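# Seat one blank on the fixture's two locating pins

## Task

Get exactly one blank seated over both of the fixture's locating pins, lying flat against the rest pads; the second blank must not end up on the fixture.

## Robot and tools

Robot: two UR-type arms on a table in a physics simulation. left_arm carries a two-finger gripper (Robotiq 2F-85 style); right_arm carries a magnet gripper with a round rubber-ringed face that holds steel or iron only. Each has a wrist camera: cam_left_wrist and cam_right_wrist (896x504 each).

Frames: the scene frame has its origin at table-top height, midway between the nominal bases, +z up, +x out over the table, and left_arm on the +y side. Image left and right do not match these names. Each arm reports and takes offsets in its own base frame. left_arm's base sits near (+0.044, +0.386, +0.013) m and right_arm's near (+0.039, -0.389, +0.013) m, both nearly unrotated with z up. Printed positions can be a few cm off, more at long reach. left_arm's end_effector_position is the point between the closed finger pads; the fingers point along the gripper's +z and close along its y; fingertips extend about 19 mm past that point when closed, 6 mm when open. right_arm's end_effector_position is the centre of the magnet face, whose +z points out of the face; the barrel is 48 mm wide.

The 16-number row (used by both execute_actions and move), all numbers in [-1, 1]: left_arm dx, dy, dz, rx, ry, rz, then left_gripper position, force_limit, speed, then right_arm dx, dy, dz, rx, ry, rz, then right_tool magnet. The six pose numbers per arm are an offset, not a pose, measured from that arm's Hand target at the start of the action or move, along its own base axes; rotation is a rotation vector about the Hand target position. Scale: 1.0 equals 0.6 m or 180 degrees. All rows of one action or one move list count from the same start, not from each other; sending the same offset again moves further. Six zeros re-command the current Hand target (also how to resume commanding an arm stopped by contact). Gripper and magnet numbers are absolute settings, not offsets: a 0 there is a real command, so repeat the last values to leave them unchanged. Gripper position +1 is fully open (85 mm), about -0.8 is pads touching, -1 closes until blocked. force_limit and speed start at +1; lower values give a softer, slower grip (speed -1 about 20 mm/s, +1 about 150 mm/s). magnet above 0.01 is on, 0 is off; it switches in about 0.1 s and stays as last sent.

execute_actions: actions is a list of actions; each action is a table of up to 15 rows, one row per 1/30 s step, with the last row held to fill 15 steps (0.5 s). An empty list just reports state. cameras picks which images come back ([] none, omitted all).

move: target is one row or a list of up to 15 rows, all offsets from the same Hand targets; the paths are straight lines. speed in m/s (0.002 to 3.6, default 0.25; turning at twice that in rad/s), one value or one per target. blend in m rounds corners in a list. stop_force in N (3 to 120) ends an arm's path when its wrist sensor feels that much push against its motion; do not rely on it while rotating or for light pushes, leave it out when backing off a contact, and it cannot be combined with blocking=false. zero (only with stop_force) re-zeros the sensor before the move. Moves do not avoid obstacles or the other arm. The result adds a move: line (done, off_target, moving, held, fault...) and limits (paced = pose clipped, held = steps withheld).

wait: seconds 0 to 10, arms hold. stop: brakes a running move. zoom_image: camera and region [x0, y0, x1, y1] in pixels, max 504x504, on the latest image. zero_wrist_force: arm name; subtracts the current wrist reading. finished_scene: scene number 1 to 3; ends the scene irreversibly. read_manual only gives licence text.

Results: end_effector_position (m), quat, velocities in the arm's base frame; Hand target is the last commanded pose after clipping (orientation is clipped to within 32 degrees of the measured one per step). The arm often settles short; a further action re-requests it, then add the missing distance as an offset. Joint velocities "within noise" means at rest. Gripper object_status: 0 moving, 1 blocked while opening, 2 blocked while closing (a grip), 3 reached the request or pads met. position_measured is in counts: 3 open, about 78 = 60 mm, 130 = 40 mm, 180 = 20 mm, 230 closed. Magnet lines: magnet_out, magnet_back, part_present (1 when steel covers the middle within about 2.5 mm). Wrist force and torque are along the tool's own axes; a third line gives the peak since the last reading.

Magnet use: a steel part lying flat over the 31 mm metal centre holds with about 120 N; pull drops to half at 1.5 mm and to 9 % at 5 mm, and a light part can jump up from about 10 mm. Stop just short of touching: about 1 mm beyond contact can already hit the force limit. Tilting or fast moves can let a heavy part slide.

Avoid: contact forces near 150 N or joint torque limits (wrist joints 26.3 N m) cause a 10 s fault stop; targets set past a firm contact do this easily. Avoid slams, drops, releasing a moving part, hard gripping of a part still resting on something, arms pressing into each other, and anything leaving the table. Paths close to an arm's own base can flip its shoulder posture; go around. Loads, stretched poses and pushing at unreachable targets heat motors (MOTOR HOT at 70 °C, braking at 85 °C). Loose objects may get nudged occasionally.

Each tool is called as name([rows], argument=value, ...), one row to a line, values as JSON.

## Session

execute_actions(actions=[])

Scene clock: 0.00 s.
left_arm: end_effector_position=(+0.2958, +0.4978, +0.3319) position_measured=3 object_status=3 end_effector_quat_wxyz=(-0.106, +0.149, +0.983, -0.021) | right_arm: end_effector_position=(+0.4243, -0.0191, +0.3698) magnet_out=0 magnet_back=1 part_present=0 end_effector_quat_wxyz=(-0.446, +0.886, -0.026, +0.125)
Joint positions: left_arm=[0.739 -1.316 1.251 -1.336 -1.433 1.028] | right_arm=[-0.762 -1.764 1.874 -1.114 -0.744 -0.957]
Joint velocities: within noise
Joint torques (N m): no reading
Motor temperatures (°C): left_arm=[30 24 27 29 37 30] | right_arm=[35 31 30 44 31 38]
Wrist force (N): no reading
Wrist torque (N m): no reading
Wrist force, peak (N): no reading
Hand target: left_arm +0.2958, +0.4978, +0.3319; -0.106, +0.149, +0.983, -0.021 | right_arm +0.4243, -0.0191, +0.3698; -0.446, +0.886, -0.026, +0.125

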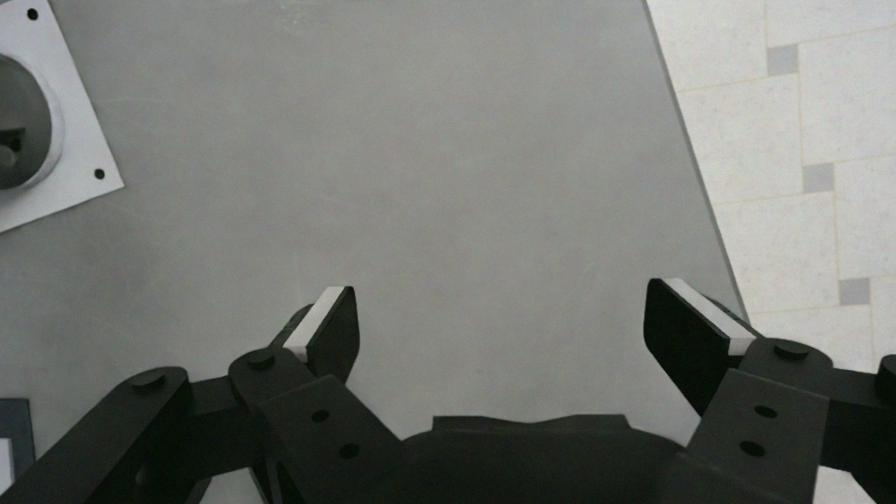

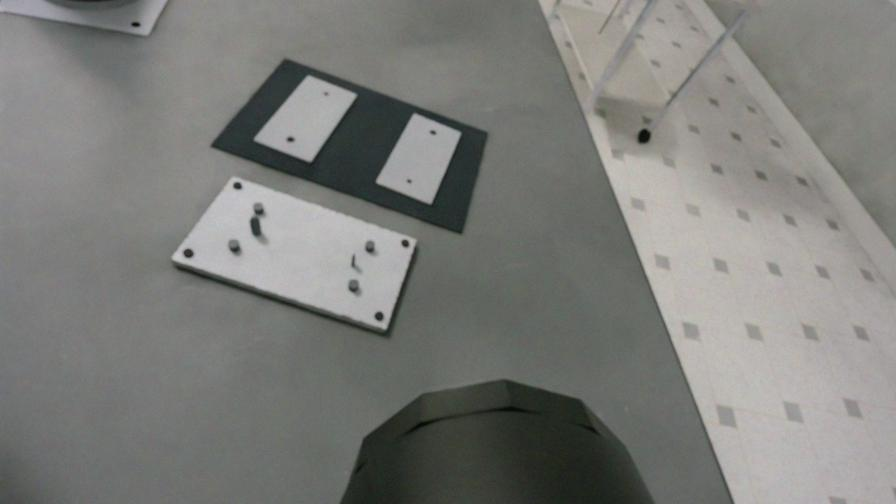

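move(target=[0,0,0,0,0,0,1,1,1,-0.04,0.77,0.167,-0.293,0.0915,0,0], speed=0.5, cameras=["cam_right_wrist"])

zoom_image(camera="cam_right_wrist", region=[200, 0, 700, 380])

Scene clock: 2.53 s.
left_arm: end_effector_position=(+0.2958, +0.4978, +0.3319) position_measured=3 object_status=3 end_effector_quat_wxyz=(-0.106, +0.149, +0.983, -0.021) | right_arm: end_effector_position=(+0.4003, +0.4429, +0.4700) magnet_out=0 magnet_back=1 part_present=0 end_effector_quat_wxyz=(+0.001, +1.000, -0.030, +0.000)
Joint positions: left_arm=[0.739 -1.316 1.251 -1.336 -1.433 1.028] | right_arm=[0.611 -1.33 1.09 -1.33 -1.571 0.67]
Joint velocities: within noise
Joint torques (N m): left_arm=[-0.44 -39.04 -25.64 -2.63 0.71 0.01] | right_arm=[7.24 -27.16 -35.82 -1.28 -1.56 1.61]
Motor temperatures (°C): left_arm=[30 24 27 29 37 30] | right_arm=[35 31 30 44 31 38]
Wrist force (N): left_arm=[-0.1 0.2 0.0] | right_arm=[-0.2 -1.2 -0.7]
Wrist torque (N m): left_arm=[0.02 0.02 0.00] | right_arm=[-0.02 -0.03 -0.22]
Wrist force, peak (N): left_arm=[0.1 0.3 0.1] | right_arm=[-1.5 -3.2 0.0]
Hand target: left_arm +0.2958, +0.4978, +0.3319; -0.106, +0.149, +0.983, -0.021 | right_arm +0.4003, +0.4429, +0.4700; +0.001, +1.000, -0.030, +0.000
Off the commanded pose: left_arm 0.000 m, 0 deg | right_arm 0.000 m, 0 deg.
move: done
Images, in order (width x height): cam_right_wrist 896x504.

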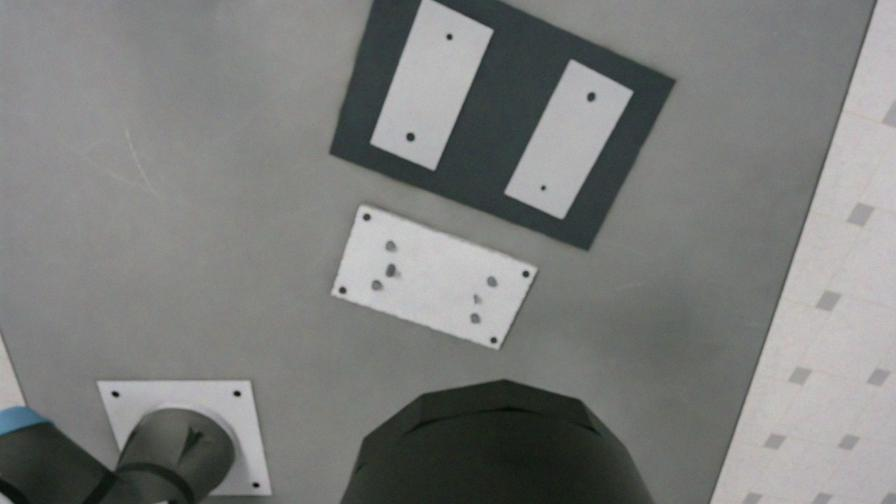

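Scaled by 1.008 from the camera's 896x504 image, which has a finer 1280x720 frame.

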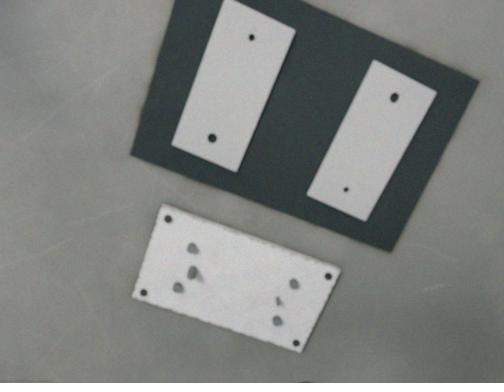

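move(target=[0,0,0,0,0,0,1,1,1,-0.0297,-0.2447,-0.513,0,0,0.387,0], speed=0.5, cameras=["cam_right_wrist"])

zoom_image(camera="cam_right_wrist", region=[340, 20, 540, 170])

zoom_image(camera="cam_right_wrist", region=[340, 270, 540, 420])

move(target=[0,0,0,0,0,0,1,1,1,0.2832,0.2223,-0.0417,0,0,-0.5217,0], speed=0.5, cameras=["cam_right_wrist"])

zoom_image(camera="cam_right_wrist", region=[350, 0, 650, 400])

Scene clock: 5.03 s.
left_arm: end_effector_position=(+0.2958, +0.4978, +0.3319) position_measured=3 object_status=3 end_effector_quat_wxyz=(-0.106, +0.149, +0.983, -0.021) | right_arm: end_effector_position=(+0.3825, +0.2961, +0.1623) magnet_out=0 magnet_back=1 part_present=0 end_effector_quat_wxyz=(+0.001, +0.837, +0.547, +0.000)
Joint positions: left_arm=[0.739 -1.316 1.251 -1.336 -1.433 1.028] | right_arm=[0.38 -1.467 2.078 -2.182 -1.572 -0.776]
Joint velocities: within noise
Joint torques (N m): left_arm=[-2.67 -39.7 -24.83 -2.1 0.96 0.23] | right_arm=[-8.53 -17 -11.47 -4.55 1.42 -1.94]
Motor temperatures (°C): left_arm=[30 24 27 29 37 30] | right_arm=[35 31 30 44 31 38]
Wrist force (N): left_arm=[-0.1 0.1 0.0] | right_arm=[-0.1 -0.9 -0.8]
Wrist torque (N m): left_arm=[0.01 0.03 0.00] | right_arm=[0.01 -0.08 -0.19]
Wrist force, peak (N): left_arm=[-0.2 -0.3 0.1] | right_arm=[0.0 -2.0 -1.8]
Hand target: left_arm +0.2958, +0.4978, +0.3319; -0.106, +0.149, +0.983, -0.021 | right_arm +0.3825, +0.2961, +0.1622; +0.001, +0.837, +0.547, +0.000
Off the commanded pose: left_arm 0.000 m, 0 deg | right_arm 0.000 m, 0 deg.
move: done
Images, in order (width x height): cam_right_wrist 896x504.

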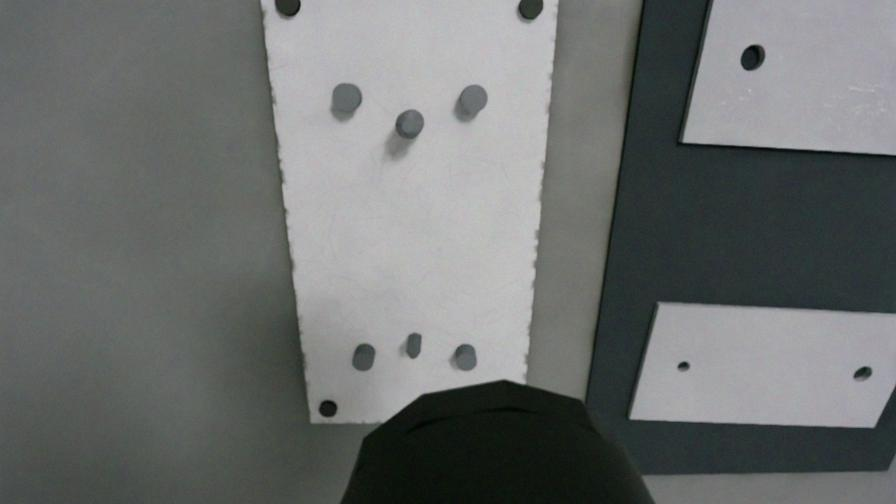

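Scaled by 2.520 from the camera's 896x504 image, which has a finer 1280x720 frame.

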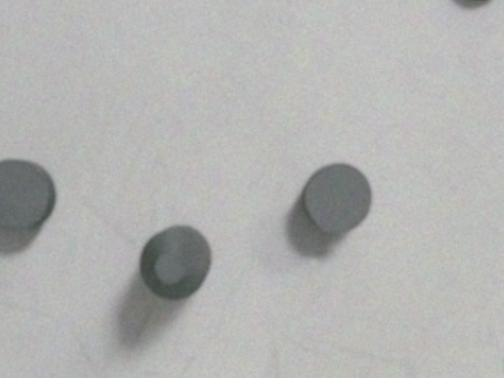

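Scaled by 2.520 from the camera's 896x504 image, which has a finer 1280x720 frame.

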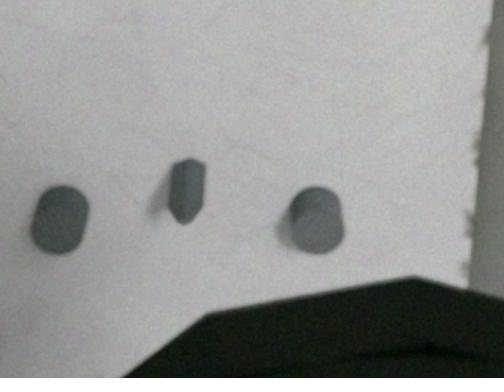

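Scene clock: 7.53 s.
left_arm: end_effector_position=(+0.2958, +0.4978, +0.3319) position_measured=3 object_status=3 end_effector_quat_wxyz=(-0.106, +0.149, +0.983, -0.021) | right_arm: end_effector_position=(+0.5524, +0.4295, +0.1372) magnet_out=0 magnet_back=1 part_present=0 end_effector_quat_wxyz=(+0.001, +0.971, -0.239, -0.001)
Joint positions: left_arm=[0.739 -1.316 1.251 -1.336 -1.433 1.028] | right_arm=[0.469 -0.975 1.449 -2.043 -1.571 0.951]
Joint velocities: within noise
Joint torques (N m): left_arm=[-1.95 -39.17 -26.03 -2.18 1.43 0.14] | right_arm=[6.61 -40.07 -33.77 -1.09 -1.56 1.42]
Motor temperatures (°C): left_arm=[30 24 27 29 37 30] | right_arm=[35 31 30 44 31 38]
Wrist force (N): left_arm=[-0.1 -0.1 -0.2] | right_arm=[-0.4 -1.0 -0.6]
Wrist torque (N m): left_arm=[-0.01 0.02 0.00] | right_arm=[0.05 -0.08 -0.25]
Wrist force, peak (N): left_arm=[-0.1 -0.1 0.3] | right_arm=[-0.8 -1.1 -1.1]
Hand target: left_arm +0.2958, +0.4978, +0.3319; -0.106, +0.149, +0.983, -0.021 | right_arm +0.5524, +0.4295, +0.1372; +0.001, +0.971, -0.239, -0.001
Off the commanded pose: left_arm 0.000 m, 0 deg | right_arm 0.000 m, 0 deg.
move: done
Images, in order (width x height): cam_right_wrist 896x504.

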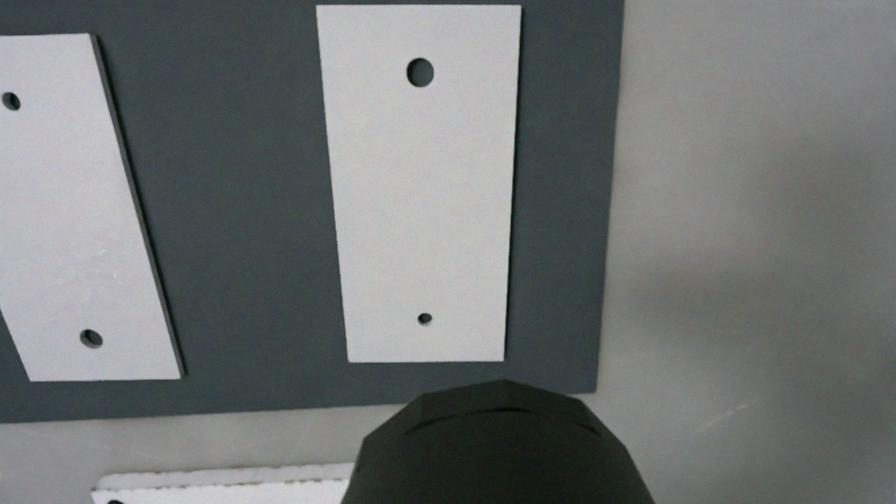

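Scaled by 1.260 from the camera's 896x504 image, which has a finer 1280x720 frame.

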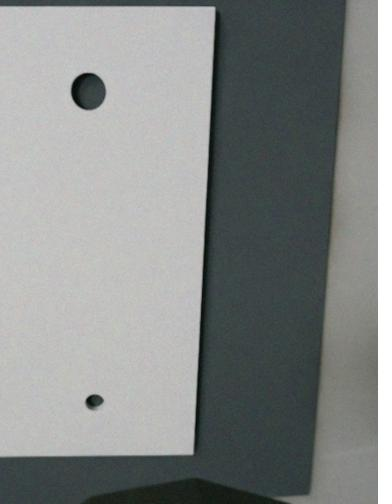

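move(target=[0,0,0,0,0,0,1,1,1,-0.016,0.0318,-0.229,0,0,0,0], cameras=[])

move(target=[0,0,0,0,0,0,1,1,1,0,0,-0.05,0,0,0,0], speed=0.005, stop_force=4, cameras=["cam_right_wrist"])

move([
  [0,0,0,0,0,0,1,1,1,0,0,0,0,0,0,1],
], cameras=[])

Scene clock: 9.27 s.
left_arm: end_effector_position=(+0.2958, +0.4978, +0.3319) position_measured=3 object_status=3 end_effector_quat_wxyz=(-0.106, +0.149, +0.983, -0.021) | right_arm: end_effector_position=(+0.5428, +0.4485, -0.0001) magnet_out=0 magnet_back=1 part_present=0 end_effector_quat_wxyz=(+0.001, +0.971, -0.239, -0.001)
Joint positions: left_arm=[0.739 -1.316 1.251 -1.336 -1.433 1.028] | right_arm=[0.5 -0.781 1.519 -2.306 -1.571 0.982]
Joint velocities: within noise
Joint torques (N m): left_arm=[-2.87 -39.08 -27.2 -1.9 1.14 0.2] | right_arm=[6.85 -42.06 -29.76 -4.71 1.04 1.65]
Motor temperatures (°C): left_arm=[30 24 27 29 37 30] | right_arm=[35 31 30 44 31 38]
Wrist force (N): left_arm=[-0.1 0.0 -0.1] | right_arm=[-0.2 -0.9 -0.9]
Wrist torque (N m): left_arm=[0.00 0.02 0.00] | right_arm=[0.03 -0.09 -0.22]
Wrist force, peak (N): left_arm=[-0.2 0.0 0.3] | right_arm=[0.0 -1.1 -2.5]
Hand target: left_arm +0.2958, +0.4978, +0.3319; -0.106, +0.149, +0.983, -0.021 | right_arm +0.5428, +0.4486, -0.0002; +0.001, +0.971, -0.239, -0.001
Off the commanded pose: left_arm 0.000 m, 0 deg | right_arm 0.000 m, 0 deg.
move: done
No camera images: "cameras" was empty.

Scene clock: 11.57 s.
left_arm: end_effector_position=(+0.2958, +0.4978, +0.3319) position_measured=3 object_status=3 end_effector_quat_wxyz=(-0.106, +0.149, +0.983, -0.021) | right_arm: end_effector_position=(+0.5428, +0.4486, -0.0061) magnet_out=0 magnet_back=1 part_present=0 end_effector_quat_wxyz=(+0.001, +0.971, -0.239, -0.001)
Joint positions: left_arm=[0.739 -1.316 1.251 -1.336 -1.433 1.028] | right_arm=[0.5 -0.772 1.52 -2.317 -1.571 0.982]
Joint velocities: within noise
Joint torques (N m): left_arm=[-4.98 -39.06 -24.69 -1.97 1.28 0.09] | right_arm=[6.08 -57.31 -16.76 -0.9 -0.38 1.49]
Motor temperatures (°C): left_arm=[30 24 27 29 37 30] | right_arm=[35 31 30 44 31 38]
Wrist force (N): left_arm=[0.1 -0.1 0.0] | right_arm=[0.0 -1.0 -2.7]
Wrist torque (N m): left_arm=[-0.02 -0.01 0.00] | right_arm=[0.09 -0.07 -0.23]
Wrist force, peak (N): left_arm=[-0.1 -0.3 0.3] | right_arm=[-3.2 5.4 -11.7]
Hand target: left_arm +0.2958, +0.4978, +0.3319; -0.106, +0.149, +0.983, -0.021 | right_arm +0.5428, +0.4486, -0.0061; +0.001, +0.971, -0.239, -0.001 (not the last commanded pose)
Off the commanded pose: left_arm 0.000 m, 0 deg | right_arm 0.024 m, 0 deg.
move: contact (right_arm)
Images, in order (width x height): cam_right_wrist 896x504.

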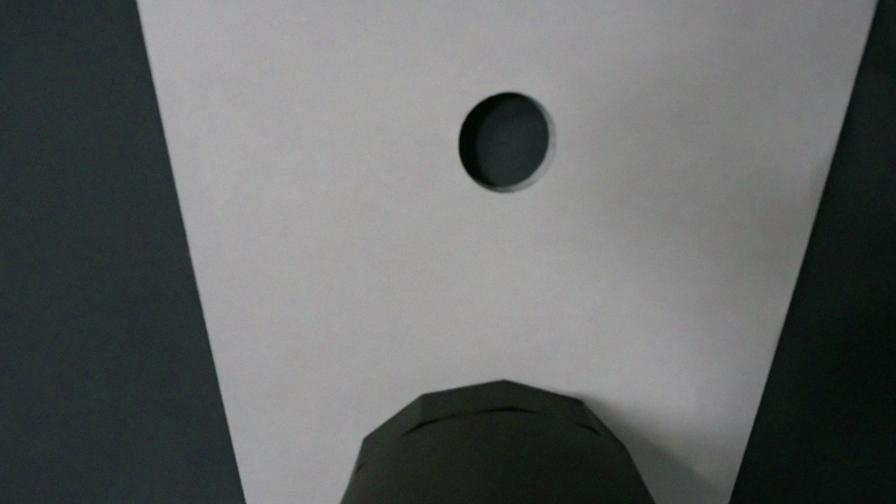

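Scene clock: 12.07 s.
left_arm: end_effector_position=(+0.2958, +0.4978, +0.3319) position_measured=3 object_status=3 end_effector_quat_wxyz=(-0.106, +0.149, +0.983, -0.021) | right_arm: end_effector_position=(+0.5428, +0.4485, -0.0061) magnet_out=1 magnet_back=0 part_present=1 end_effector_quat_wxyz=(+0.001, +0.971, -0.239, -0.001)
Joint positions: left_arm=[0.739 -1.316 1.251 -1.336 -1.433 1.028] | right_arm=[0.5 -0.772 1.52 -2.317 -1.571 0.982]
Joint velocities: within noise
Joint torques (N m): left_arm=[-2.59 -39.46 -24.89 -2.04 1.5 -0.01] | right_arm=[5.57 -57.19 -20.47 -1.48 -0.16 1.59]
Motor temperatures (°C): left_arm=[30 24 27 29 37 30] | right_arm=[35 31 30 44 31 38]
Wrist force (N): left_arm=[-0.1 -0.1 -0.2] | right_arm=[0.6 -1.8 0.2]
Wrist torque (N m): left_arm=[-0.02 0.01 0.01] | right_arm=[0.31 -0.02 -0.20]
Wrist force, peak (N): left_arm=[-0.1 -0.1 -0.2] | right_arm=[0.7 -1.1 -2.9]
Hand target: left_arm +0.2958, +0.4978, +0.3319; -0.106, +0.149, +0.983, -0.021 | right_arm +0.5428, +0.4486, -0.0061; +0.001, +0.971, -0.239, -0.001
Off the commanded pose: left_arm 0.000 m, 0 deg | right_arm 0.000 m, 0 deg.
move: done
No camera images: "cameras" was empty.

move([
  [0,0,0,0,0,0,1,1,1,0,0,0.02,0,0,0,1],
  [0,0,0,0,0,0,1,1,1,0,0,0.13,0,0,0,1],
  [0,0,0,0,0,0,1,1,1,-0.2687,-0.2962,0.13,0,0,0.5196,1],
  [0,0,0,0,0,0,1,1,1,-0.2687,-0.2962,0.0668,0,0,0.5196,1],
], speed=[0.04,0.25,0.4,0.2], blend=[0,0.03,0.018,0], cameras=["cam_right_wrist"])

zoom_image(camera="cam_right_wrist", region=[435, 65, 585, 215])

Scene clock: 15.80 s.
left_arm: end_effector_position=(+0.2958, +0.4978, +0.3319) position_measured=3 object_status=3 end_effector_quat_wxyz=(-0.106, +0.149, +0.983, -0.021) | right_arm: end_effector_position=(+0.3816, +0.2708, +0.0340) magnet_out=1 magnet_back=0 part_present=1 end_effector_quat_wxyz=(+0.001, +0.839, +0.544, +0.000)
Joint positions: left_arm=[0.739 -1.316 1.251 -1.336 -1.433 1.028] | right_arm=[0.329 -1.236 2.244 -2.58 -1.572 -0.821]
Joint velocities: within noise
Joint torques (N m): left_arm=[-5.02 -40.64 -25.79 -1.6 1.4 0.08] | right_arm=[-7.93 -22.91 -6.78 -4.97 1.44 -2.01]
Motor temperatures (°C): left_arm=[30 24 27 29 37 30] | right_arm=[35 31 30 44 31 38]
Wrist force (N): left_arm=[0.0 0.0 0.1] | right_arm=[0.0 -1.2 3.6]
Wrist torque (N m): left_arm=[-0.01 0.00 0.00] | right_arm=[0.03 -0.07 -0.20]
Wrist force, peak (N): left_arm=[-0.1 0.0 0.4] | right_arm=[-0.2 -0.6 5.4]
Hand target: left_arm +0.2958, +0.4978, +0.3319; -0.106, +0.149, +0.983, -0.021 | right_arm +0.3816, +0.2708, +0.0340; +0.001, +0.839, +0.544, +0.000
Off the commanded pose: left_arm 0.000 m, 0 deg | right_arm 0.000 m, 0 deg.
move: done
Images, in order (width x height): cam_right_wrist 896x504.

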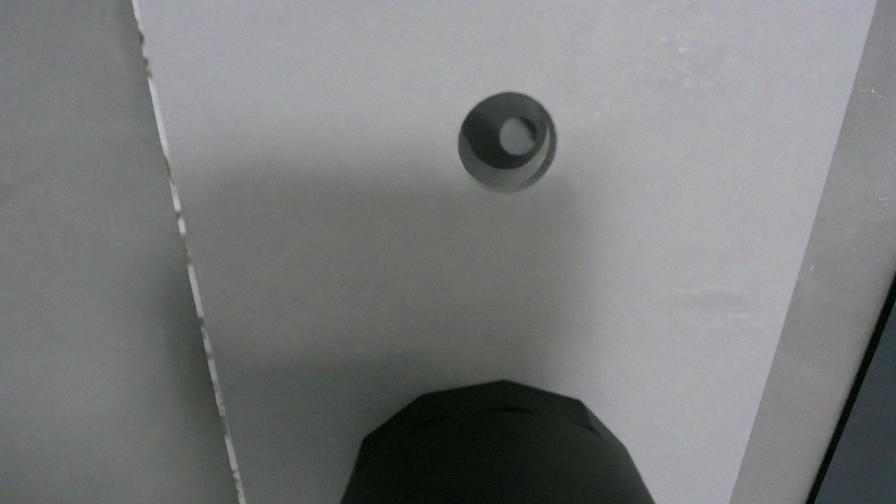

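Scaled by 3.360 from the camera's 896x504 image, which has a finer 1280x720 frame.

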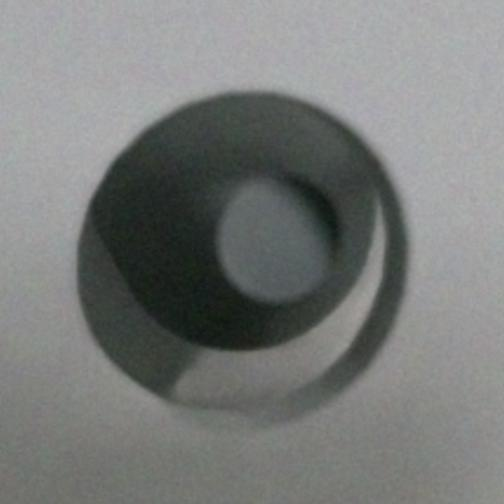

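move([
  [0,0,0,0,0,0,1,1,1,0.0007,0.0027,-0.006,0,0,0,1],
], speed=0.02, stop_force=6, cameras=["cam_right_wrist"])

zoom_image(camera="cam_right_wrist", region=[435, 65, 585, 215])

Scene clock: 17.67 s.
left_arm: end_effector_position=(+0.2958, +0.4978, +0.3319) position_measured=3 object_status=3 end_effector_quat_wxyz=(-0.106, +0.149, +0.983, -0.021) | right_arm: end_effector_position=(+0.3820, +0.2725, +0.0304) magnet_out=1 magnet_back=0 part_present=1 end_effector_quat_wxyz=(+0.001, +0.839, +0.544, +0.000)
Joint positions: left_arm=[0.739 -1.316 1.251 -1.336 -1.433 1.028] | right_arm=[0.332 -1.224 2.243 -2.59 -1.572 -0.818]
Joint velocities: within noise
Joint torques (N m): left_arm=[-5.71 -40.16 -25.98 -1.36 1.59 0.23] | right_arm=[7.82 -23.37 -24.55 -4.98 0.97 1.42]
Motor temperatures (°C): left_arm=[30 24 27 29 37 30] | right_arm=[35 31 30 44 31 38]
Wrist force (N): left_arm=[-0.1 0.0 -0.1] | right_arm=[0.1 -1.3 3.2]
Wrist torque (N m): left_arm=[0.01 0.02 0.00] | right_arm=[0.02 -0.08 -0.21]
Wrist force, peak (N): left_arm=[0.1 0.2 0.2] | right_arm=[0.1 -1.3 3.6]
Hand target: left_arm +0.2958, +0.4978, +0.3319; -0.106, +0.149, +0.983, -0.021 | right_arm +0.3820, +0.2725, +0.0304; +0.001, +0.839, +0.544, +0.000
Off the commanded pose: left_arm 0.000 m, 0 deg | right_arm 0.000 m, 0 deg.
move: done
Images, in order (width x height): cam_right_wrist 896x504.

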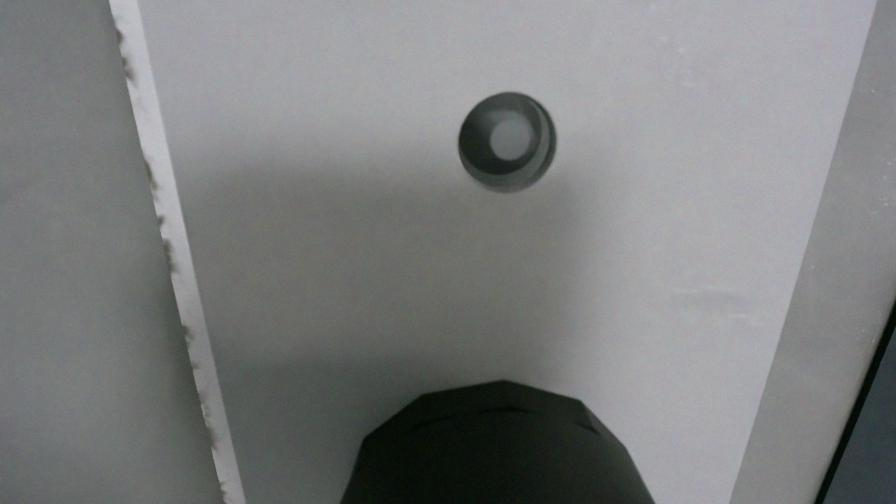

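Scaled by 3.360 from the camera's 896x504 image, which has a finer 1280x720 frame.

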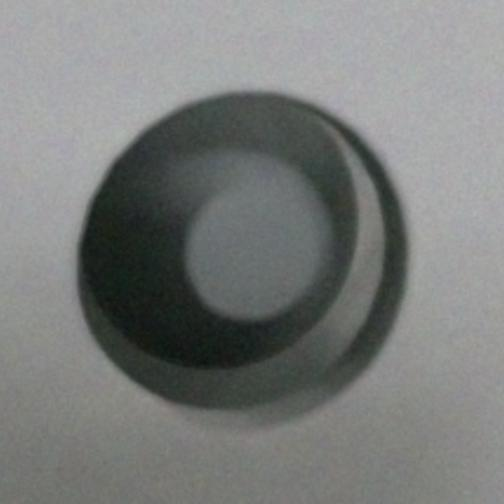

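move([
  [0,0,0,0,0,0,1,1,1,-0.0003,0.0012,-0.006,0,0,0,1],
], speed=0.01, stop_force=6, cameras=["cam_right_wrist"])

zoom_image(camera="cam_right_wrist", region=[435, 65, 585, 215])

Scene clock: 19.17 s.
left_arm: end_effector_position=(+0.2958, +0.4978, +0.3319) position_measured=3 object_status=3 end_effector_quat_wxyz=(-0.106, +0.149, +0.983, -0.021) | right_arm: end_effector_position=(+0.3819, +0.2732, +0.0268) magnet_out=1 magnet_back=0 part_present=1 end_effector_quat_wxyz=(+0.001, +0.839, +0.544, +0.000)
Joint positions: left_arm=[0.739 -1.316 1.251 -1.336 -1.433 1.028] | right_arm=[0.334 -1.215 2.244 -2.6 -1.572 -0.816]
Joint velocities: within noise
Joint torques (N m): left_arm=[-7.55 -39.95 -26.36 -1.57 1.48 0.18] | right_arm=[7.13 -23.66 -8.42 -4.81 0.5 1.6]
Motor temperatures (°C): left_arm=[30 24 27 29 37 30] | right_arm=[35 31 30 44 31 38]
Wrist force (N): left_arm=[-0.1 0.0 -0.1] | right_arm=[0.0 -1.1 3.2]
Wrist torque (N m): left_arm=[-0.01 0.02 0.00] | right_arm=[0.05 -0.07 -0.22]
Wrist force, peak (N): left_arm=[-0.3 0.0 -0.3] | right_arm=[-0.1 -1.4 3.6]
Hand target: left_arm +0.2958, +0.4978, +0.3319; -0.106, +0.149, +0.983, -0.021 | right_arm +0.3819, +0.2732, +0.0268; +0.001, +0.839, +0.544, +0.000
Off the commanded pose: left_arm 0.000 m, 0 deg | right_arm 0.000 m, 0 deg.
move: done
Images, in order (width x height): cam_right_wrist 896x504.

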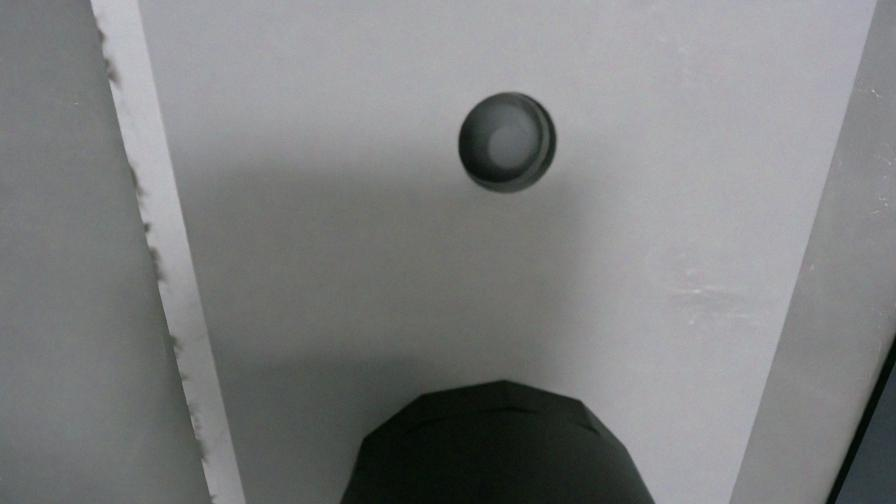

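Scaled by 3.360 from the camera's 896x504 image, which has a finer 1280x720 frame.

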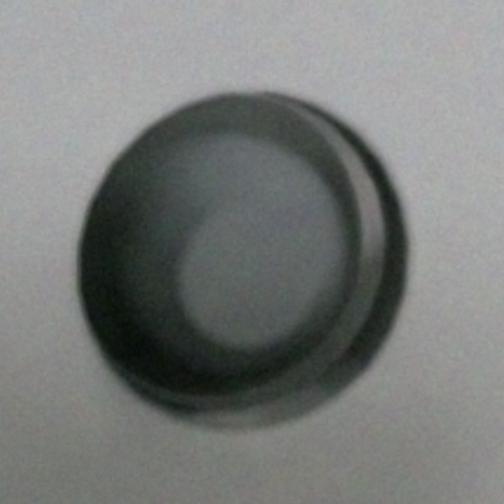

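move([
  [0,0,0,0,0,0,1,1,1,0,0,-0.05,0,0,0,1],
], speed=0.006, stop_force=6, cameras=["cam_right_wrist"])

zoom_image(camera="cam_right_wrist", region=[435, 65, 585, 215])

Scene clock: 21.50 s.
left_arm: end_effector_position=(+0.2958, +0.4978, +0.3319) position_measured=3 object_status=3 end_effector_quat_wxyz=(-0.106, +0.149, +0.983, -0.021) | right_arm: end_effector_position=(+0.3818, +0.2732, +0.0215) magnet_out=1 magnet_back=0 part_present=1 end_effector_quat_wxyz=(+0.001, +0.839, +0.544, +0.000)
Joint positions: left_arm=[0.739 -1.316 1.251 -1.336 -1.433 1.028] | right_arm=[0.334 -1.201 2.246 -2.616 -1.572 -0.816]
Joint velocities: within noise
Joint torques (N m): left_arm=[-8.66 -40.97 -26.15 -1.43 1.21 0.19] | right_arm=[6.65 -41.54 -26.66 -2.49 2.33 0.97]
Motor temperatures (°C): left_arm=[30 24 27 29 37 30] | right_arm=[35 31 30 44 31 38]
Wrist force (N): left_arm=[-0.2 0.2 -0.1] | right_arm=[-4.9 -0.9 4.4]
Wrist torque (N m): left_arm=[0.03 0.04 0.00] | right_arm=[-0.05 -0.08 -0.39]
Wrist force, peak (N): left_arm=[0.0 0.1 0.4] | right_arm=[-11.7 -2.6 -3.1]
Hand target: left_arm +0.2958, +0.4978, +0.3319; -0.106, +0.149, +0.983, -0.021 | right_arm +0.3819, +0.2732, +0.0215; +0.001, +0.839, +0.544, +0.000 (not the last commanded pose)
Off the commanded pose: left_arm 0.000 m, 0 deg | right_arm 0.025 m, 0 deg.
move: contact (right_arm)
Images, in order (width x height): cam_right_wrist 896x504.

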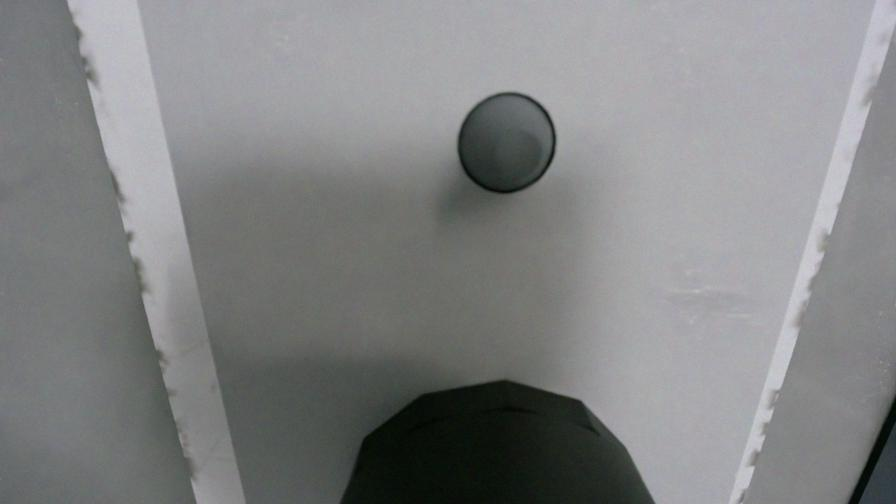

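Scaled by 3.360 from the camera's 896x504 image, which has a finer 1280x720 frame.

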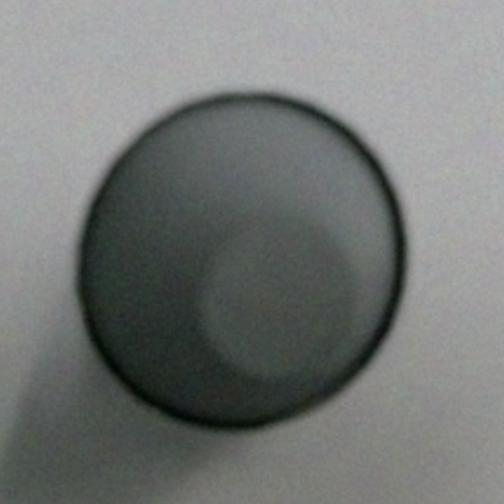

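move([
  [0,0,0,0,0,0,1,1,1,-0.0003,-0.0006,0.0005,0,0,0,1],
], speed=0.02, cameras=[])

move([
  [0,0,0,0,0,0,1,1,1,0,0,-0.05,0,0,0,1],
], speed=0.006, stop_force=8, cameras=["cam_right_wrist"])

Scene clock: 22.40 s.
left_arm: end_effector_position=(+0.2958, +0.4978, +0.3319) position_measured=3 object_status=3 end_effector_quat_wxyz=(-0.106, +0.149, +0.983, -0.021) | right_arm: end_effector_position=(+0.3817, +0.2728, +0.0218) magnet_out=1 magnet_back=0 part_present=1 end_effector_quat_wxyz=(+0.001, +0.839, +0.544, +0.000)
Joint positions: left_arm=[0.739 -1.316 1.251 -1.336 -1.433 1.028] | right_arm=[0.333 -1.202 2.247 -2.616 -1.572 -0.817]
Joint velocities: within noise
Joint torques (N m): left_arm=[-8.47 -40.12 -25.51 -1.52 1.39 0.36] | right_arm=[-7.94 -40.92 -5.4 -1.42 0.23 -2.21]
Motor temperatures (°C): left_arm=[30 24 27 29 37 30] | right_arm=[35 31 30 44 31 38]
Wrist force (N): left_arm=[0.0 0.0 0.1] | right_arm=[0.7 -0.9 3.7]
Wrist torque (N m): left_arm=[0.00 0.00 0.00] | right_arm=[0.04 -0.08 -0.19]
Wrist force, peak (N): left_arm=[-0.3 0.0 -0.1] | right_arm=[-5.7 -1.6 6.0]
Hand target: left_arm +0.2958, +0.4978, +0.3319; -0.106, +0.149, +0.983, -0.021 | right_arm +0.3817, +0.2728, +0.0218; +0.001, +0.839, +0.544, +0.000
Off the commanded pose: left_arm 0.000 m, 0 deg | right_arm 0.000 m, 0 deg.
move: done
No camera images: "cameras" was empty.

Scene clock: 24.07 s.
left_arm: end_effector_position=(+0.2958, +0.4978, +0.3319) position_measured=3 object_status=3 end_effector_quat_wxyz=(-0.106, +0.149, +0.983, -0.021) | right_arm: end_effector_position=(+0.3817, +0.2728, +0.0201) magnet_out=1 magnet_back=0 part_present=1 end_effector_quat_wxyz=(+0.001, +0.839, +0.544, +0.000)
Joint positions: left_arm=[0.739 -1.316 1.251 -1.336 -1.433 1.028] | right_arm=[0.333 -1.198 2.248 -2.621 -1.572 -0.817]
Joint velocities: within noise
Joint torques (N m): left_arm=[-9.74 -41.41 -26.11 -1.3 1.26 -0.07] | right_arm=[-2.86 -40.99 -23.16 -1.6 1.53 -1.9]
Motor temperatures (°C): left_arm=[30 24 27 29 37 30] | right_arm=[35 31 29 44 31 38]
Wrist force (N): left_arm=[0.0 -0.1 -0.2] | right_arm=[0.6 -0.6 6.6]
Wrist torque (N m): left_arm=[-0.01 0.01 0.00] | right_arm=[-0.13 -0.06 0.40]
Wrist force, peak (N): left_arm=[-0.1 -0.3 -0.2] | right_arm=[2.1 0.7 8.2]
Hand target: left_arm +0.2958, +0.4978, +0.3319; -0.106, +0.149, +0.983, -0.021 | right_arm +0.3817, +0.2728, +0.0201; +0.001, +0.839, +0.544, +0.000 (not the last commanded pose)
Off the commanded pose: left_arm 0.000 m, 0 deg | right_arm 0.028 m, 0 deg.
move: contact (right_arm)
Images, in order (width x height): cam_right_wrist 896x504.

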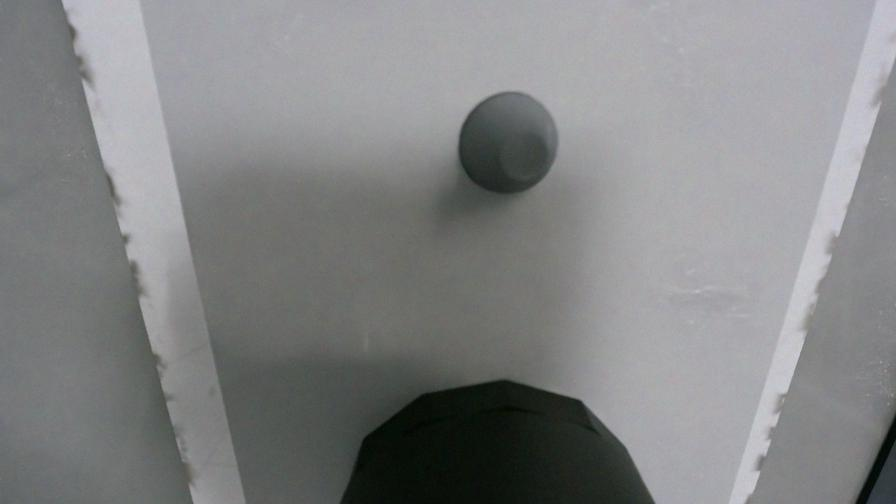

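move([
  [0,0,0,0,0,0,1,1,1,0,0,0.001,0,0,-0.002,1],
], speed=0.02, cameras=[])

move([
  [0,0,0,0,0,0,1,1,1,0,0,-0.05,0,0,0,1],
], speed=0.006, stop_force=8, cameras=["cam_right_wrist"])

Scene clock: 24.90 s.
left_arm: end_effector_position=(+0.2958, +0.4978, +0.3319) position_measured=3 object_status=3 end_effector_quat_wxyz=(-0.106, +0.149, +0.983, -0.021) | right_arm: end_effector_position=(+0.3817, +0.2728, +0.0206) magnet_out=1 magnet_back=0 part_present=1 end_effector_quat_wxyz=(+0.001, +0.841, +0.541, +0.000)
Joint positions: left_arm=[0.739 -1.316 1.251 -1.336 -1.433 1.028] | right_arm=[0.333 -1.199 2.247 -2.619 -1.572 -0.811]
Joint velocities: within noise
Joint torques (N m): left_arm=[-9.95 -40.99 -27.1 -1.27 1.48 0.36] | right_arm=[-2.7 -39.99 -24.81 -1.46 0.94 1.86]
Motor temperatures (°C): left_arm=[30 24 27 29 37 30] | right_arm=[35 31 29 44 31 38]
Wrist force (N): left_arm=[-0.2 0.0 0.0] | right_arm=[-2.5 0.2 4.5]
Wrist torque (N m): left_arm=[0.00 0.04 0.00] | right_arm=[0.00 -0.07 -0.37]
Wrist force, peak (N): left_arm=[-0.3 -0.1 0.1] | right_arm=[0.2 -0.7 7.0]
Hand target: left_arm +0.2958, +0.4978, +0.3319; -0.106, +0.149, +0.983, -0.021 | right_arm +0.3817, +0.2728, +0.0207; +0.001, +0.841, +0.541, +0.000
Off the commanded pose: left_arm 0.000 m, 0 deg | right_arm 0.000 m, 0 deg.
move: done
No camera images: "cameras" was empty.

Scene clock: 26.37 s.
left_arm: end_effector_position=(+0.2958, +0.4978, +0.3319) position_measured=3 object_status=3 end_effector_quat_wxyz=(-0.106, +0.149, +0.983, -0.021) | right_arm: end_effector_position=(+0.3818, +0.2728, +0.0196) magnet_out=1 magnet_back=0 part_present=1 end_effector_quat_wxyz=(+0.001, +0.841, +0.541, +0.000)
Joint positions: left_arm=[0.739 -1.316 1.251 -1.336 -1.433 1.028] | right_arm=[0.333 -1.196 2.248 -2.623 -1.572 -0.811]
Joint velocities: within noise
Joint torques (N m): left_arm=[-8.87 -41.36 -26.43 -1.23 1.37 0.34] | right_arm=[-0.6 -41.76 -27.09 -2.98 0.42 -0.77]
Motor temperatures (°C): left_arm=[30 24 27 29 37 30] | right_arm=[35 31 29 44 31 38]
Wrist force (N): left_arm=[-0.1 0.0 0.1] | right_arm=[-6.0 -2.4 5.4]
Wrist torque (N m): left_arm=[0.00 0.01 0.00] | right_arm=[-0.05 -0.08 -0.39]
Wrist force, peak (N): left_arm=[0.0 0.2 -0.3] | right_arm=[-12.0 -3.6 -4.5]
Hand target: left_arm +0.2958, +0.4978, +0.3319; -0.106, +0.149, +0.983, -0.021 | right_arm +0.3818, +0.2728, +0.0196; +0.001, +0.841, +0.541, +0.000 (not the last commanded pose)
Off the commanded pose: left_arm 0.000 m, 0 deg | right_arm 0.029 m, 0 deg.
move: contact (right_arm)
Images, in order (width x height): cam_right_wrist 896x504.

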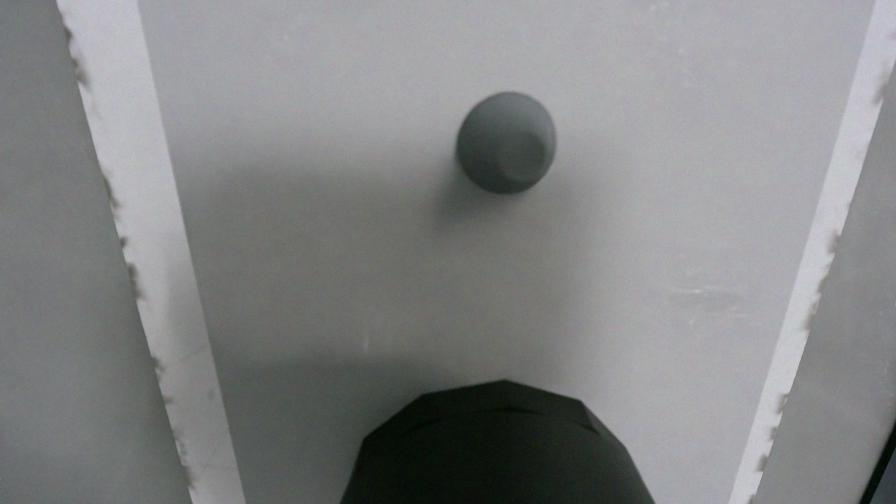

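move([
  [0,0,0,0,0,0,1,1,1,-0.0003,-0.0006,0.0008,0,0,0,1],
], speed=0.02, cameras=[])

move([
  [0,0,0,0,0,0,1,1,1,0,0,-0.05,0,0,0,1],
], speed=0.006, stop_force=8, cameras=["cam_right_wrist"])

Scene clock: 27.93 s.
left_arm: end_effector_position=(+0.2958, +0.4978, +0.3319) position_measured=3 object_status=3 end_effector_quat_wxyz=(-0.106, +0.149, +0.983, -0.021) | right_arm: end_effector_position=(+0.3816, +0.2725, +0.0201) magnet_out=1 magnet_back=0 part_present=1 end_effector_quat_wxyz=(+0.001, +0.841, +0.541, +0.000)
Joint positions: left_arm=[0.739 -1.316 1.251 -1.336 -1.433 1.028] | right_arm=[0.333 -1.198 2.248 -2.622 -1.572 -0.811]
Joint velocities: within noise
Joint torques (N m): left_arm=[-10 -40.96 -26.66 -1 1.46 0.19] | right_arm=[-8.05 -40.59 -5.95 -1.47 0.5 -2.1]
Motor temperatures (°C): left_arm=[30 24 27 29 37 30] | right_arm=[35 31 29 44 31 38]
Wrist force (N): left_arm=[0.1 0.1 -0.2] | right_arm=[0.5 -1.2 3.0]
Wrist torque (N m): left_arm=[0.01 -0.01 0.00] | right_arm=[0.04 -0.06 -0.20]
Wrist force, peak (N): left_arm=[-0.1 0.1 0.2] | right_arm=[-7.1 -2.9 6.4]
Hand target: left_arm +0.2958, +0.4978, +0.3319; -0.106, +0.149, +0.983, -0.021 | right_arm +0.3816, +0.2725, +0.0201; +0.001, +0.841, +0.541, +0.000
Off the commanded pose: left_arm 0.000 m, 0 deg | right_arm 0.000 m, 0 deg.
move: done
No camera images: "cameras" was empty.

Scene clock: 30.47 s.
left_arm: end_effector_position=(+0.2958, +0.4978, +0.3319) position_measured=3 object_status=3 end_effector_quat_wxyz=(-0.106, +0.149, +0.983, -0.021) | right_arm: end_effector_position=(+0.3816, +0.2725, +0.0132) magnet_out=1 magnet_back=0 part_present=1 end_effector_quat_wxyz=(+0.001, +0.841, +0.541, +0.000)
Joint positions: left_arm=[0.739 -1.316 1.251 -1.336 -1.433 1.028] | right_arm=[0.333 -1.18 2.251 -2.643 -1.572 -0.811]
Joint velocities: within noise
Joint torques (N m): left_arm=[-7.69 -40.68 -26.56 -1.05 1.34 0.12] | right_arm=[-7.08 -36.73 -21.69 -0.93 0.48 -1.57]
Motor temperatures (°C): left_arm=[30 24 27 29 37 30] | right_arm=[35 31 29 44 31 38]
Wrist force (N): left_arm=[0.0 0.0 0.2] | right_arm=[-1.2 -2.7 -5.4]
Wrist torque (N m): left_arm=[0.00 0.00 0.00] | right_arm=[0.14 0.13 -0.28]
Wrist force, peak (N): left_arm=[0.3 -0.1 0.2] | right_arm=[-14.5 -13.2 -35.7]
Hand target: left_arm +0.2958, +0.4978, +0.3319; -0.106, +0.149, +0.983, -0.021 | right_arm +0.3816, +0.2725, +0.0132; +0.001, +0.841, +0.541, +0.000 (not the last commanded pose)
Off the commanded pose: left_arm 0.000 m, 0 deg | right_arm 0.023 m, 0 deg.
move: contact (right_arm)
Images, in order (width x height): cam_right_wrist 896x504.

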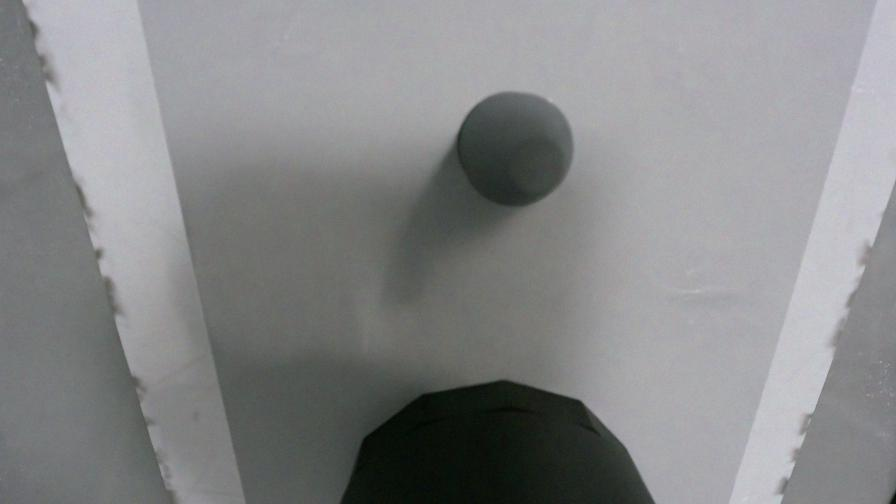

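move([
  [0,0,0,0,0,0,1,1,1,0,0,0.0003,0,0,0,0],
], cameras=[])

move([
  [0,0,0,0,0,0,1,1,1,0,0,0.02,0,0,0,0],
  [0,0,0,0,0,0,1,1,1,0,0,0.25,0,0,0,0],
], speed=[0.05,0.3], cameras=["cam_right_wrist"])

zoom_image(camera="cam_right_wrist", region=[340, 20, 640, 400])

Scene clock: 31.33 s.
left_arm: end_effector_position=(+0.2958, +0.4978, +0.3319) position_measured=3 object_status=3 end_effector_quat_wxyz=(-0.106, +0.149, +0.983, -0.021) | right_arm: end_effector_position=(+0.3816, +0.2725, +0.0134) magnet_out=0 magnet_back=1 part_present=0 end_effector_quat_wxyz=(+0.001, +0.841, +0.541, +0.000)
Joint positions: left_arm=[0.739 -1.316 1.251 -1.336 -1.433 1.028] | right_arm=[0.333 -1.181 2.251 -2.642 -1.572 -0.811]
Joint velocities: within noise
Joint torques (N m): left_arm=[-9.44 -41.21 -26.37 -0.96 1.37 -0.02] | right_arm=[-6.96 -37.69 -21.33 -0.88 0.51 -1.3]
Motor temperatures (°C): left_arm=[30 24 27 29 37 30] | right_arm=[35 31 29 44 31 38]
Wrist force (N): left_arm=[-0.1 0.0 0.0] | right_arm=[0.3 -0.9 -1.4]
Wrist torque (N m): left_arm=[-0.01 0.00 0.01] | right_arm=[0.04 -0.06 -0.22]
Wrist force, peak (N): left_arm=[-0.2 -0.2 0.1] | right_arm=[-3.7 -4.8 -16.0]
Hand target: left_arm +0.2958, +0.4978, +0.3319; -0.106, +0.149, +0.983, -0.021 | right_arm +0.3816, +0.2725, +0.0134; +0.001, +0.841, +0.541, +0.000
Off the commanded pose: left_arm 0.000 m, 0 deg | right_arm 0.000 m, 0 deg.
move: done
No camera images: "cameras" was empty.

Scene clock: 32.87 s.
left_arm: end_effector_position=(+0.2958, +0.4978, +0.3319) position_measured=3 object_status=3 end_effector_quat_wxyz=(-0.106, +0.149, +0.983, -0.021) | right_arm: end_effector_position=(+0.3816, +0.2725, +0.1633) magnet_out=0 magnet_back=1 part_present=0 end_effector_quat_wxyz=(+0.001, +0.841, +0.541, +0.000)
Joint positions: left_arm=[0.739 -1.316 1.251 -1.336 -1.433 1.028] | right_arm=[0.333 -1.503 2.115 -2.183 -1.572 -0.811]
Joint velocities: within noise
Joint torques (N m): left_arm=[-8.9 -40.9 -27.53 -0.71 1.51 0.1] | right_arm=[-8.41 -33.06 -30.97 -0.94 -1.36 -1.98]
Motor temperatures (°C): left_arm=[30 24 27 29 37 30] | right_arm=[35 31 29 44 31 38]
Wrist force (N): left_arm=[0.0 0.0 0.0] | right_arm=[-0.4 -1.4 -0.6]
Wrist torque (N m): left_arm=[0.00 0.00 0.00] | right_arm=[-0.01 -0.04 -0.20]
Wrist force, peak (N): left_arm=[-0.2 -0.2 0.0] | right_arm=[-0.4 -1.4 -2.8]
Hand target: left_arm +0.2958, +0.4978, +0.3319; -0.106, +0.149, +0.983, -0.021 | right_arm +0.3816, +0.2725, +0.1634; +0.001, +0.841, +0.541, +0.000
Off the commanded pose: left_arm 0.000 m, 0 deg | right_arm 0.000 m, 0 deg.
move: done
Images, in order (width x height): cam_right_wrist 896x504.

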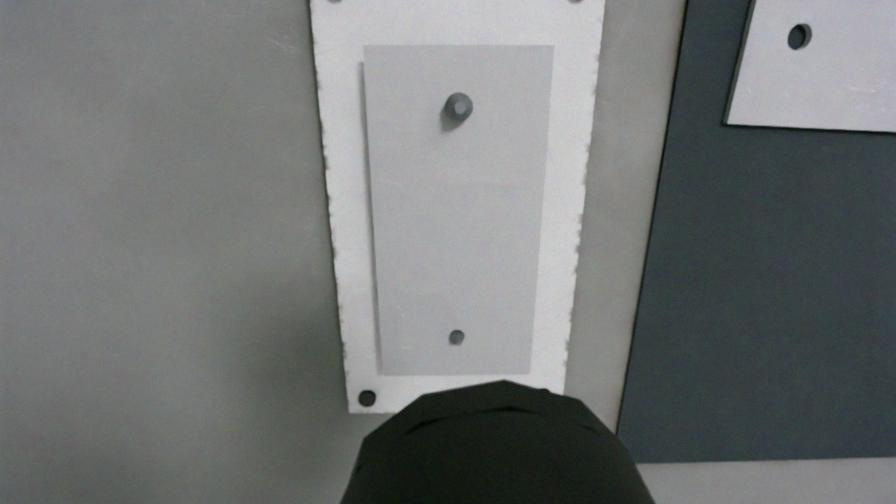

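Scaled by 1.326 from the camera's 896x504 image, which has a finer 1280x720 frame.

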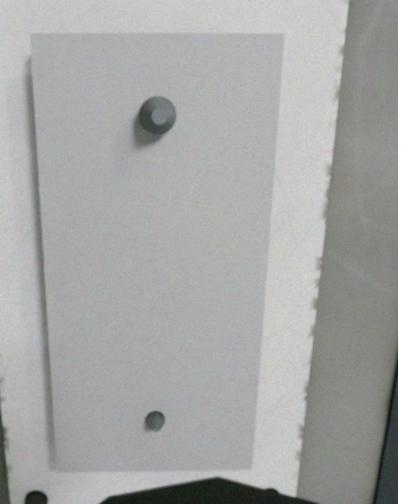

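finished_scene(scene=3)

The scene is finished: the task was done.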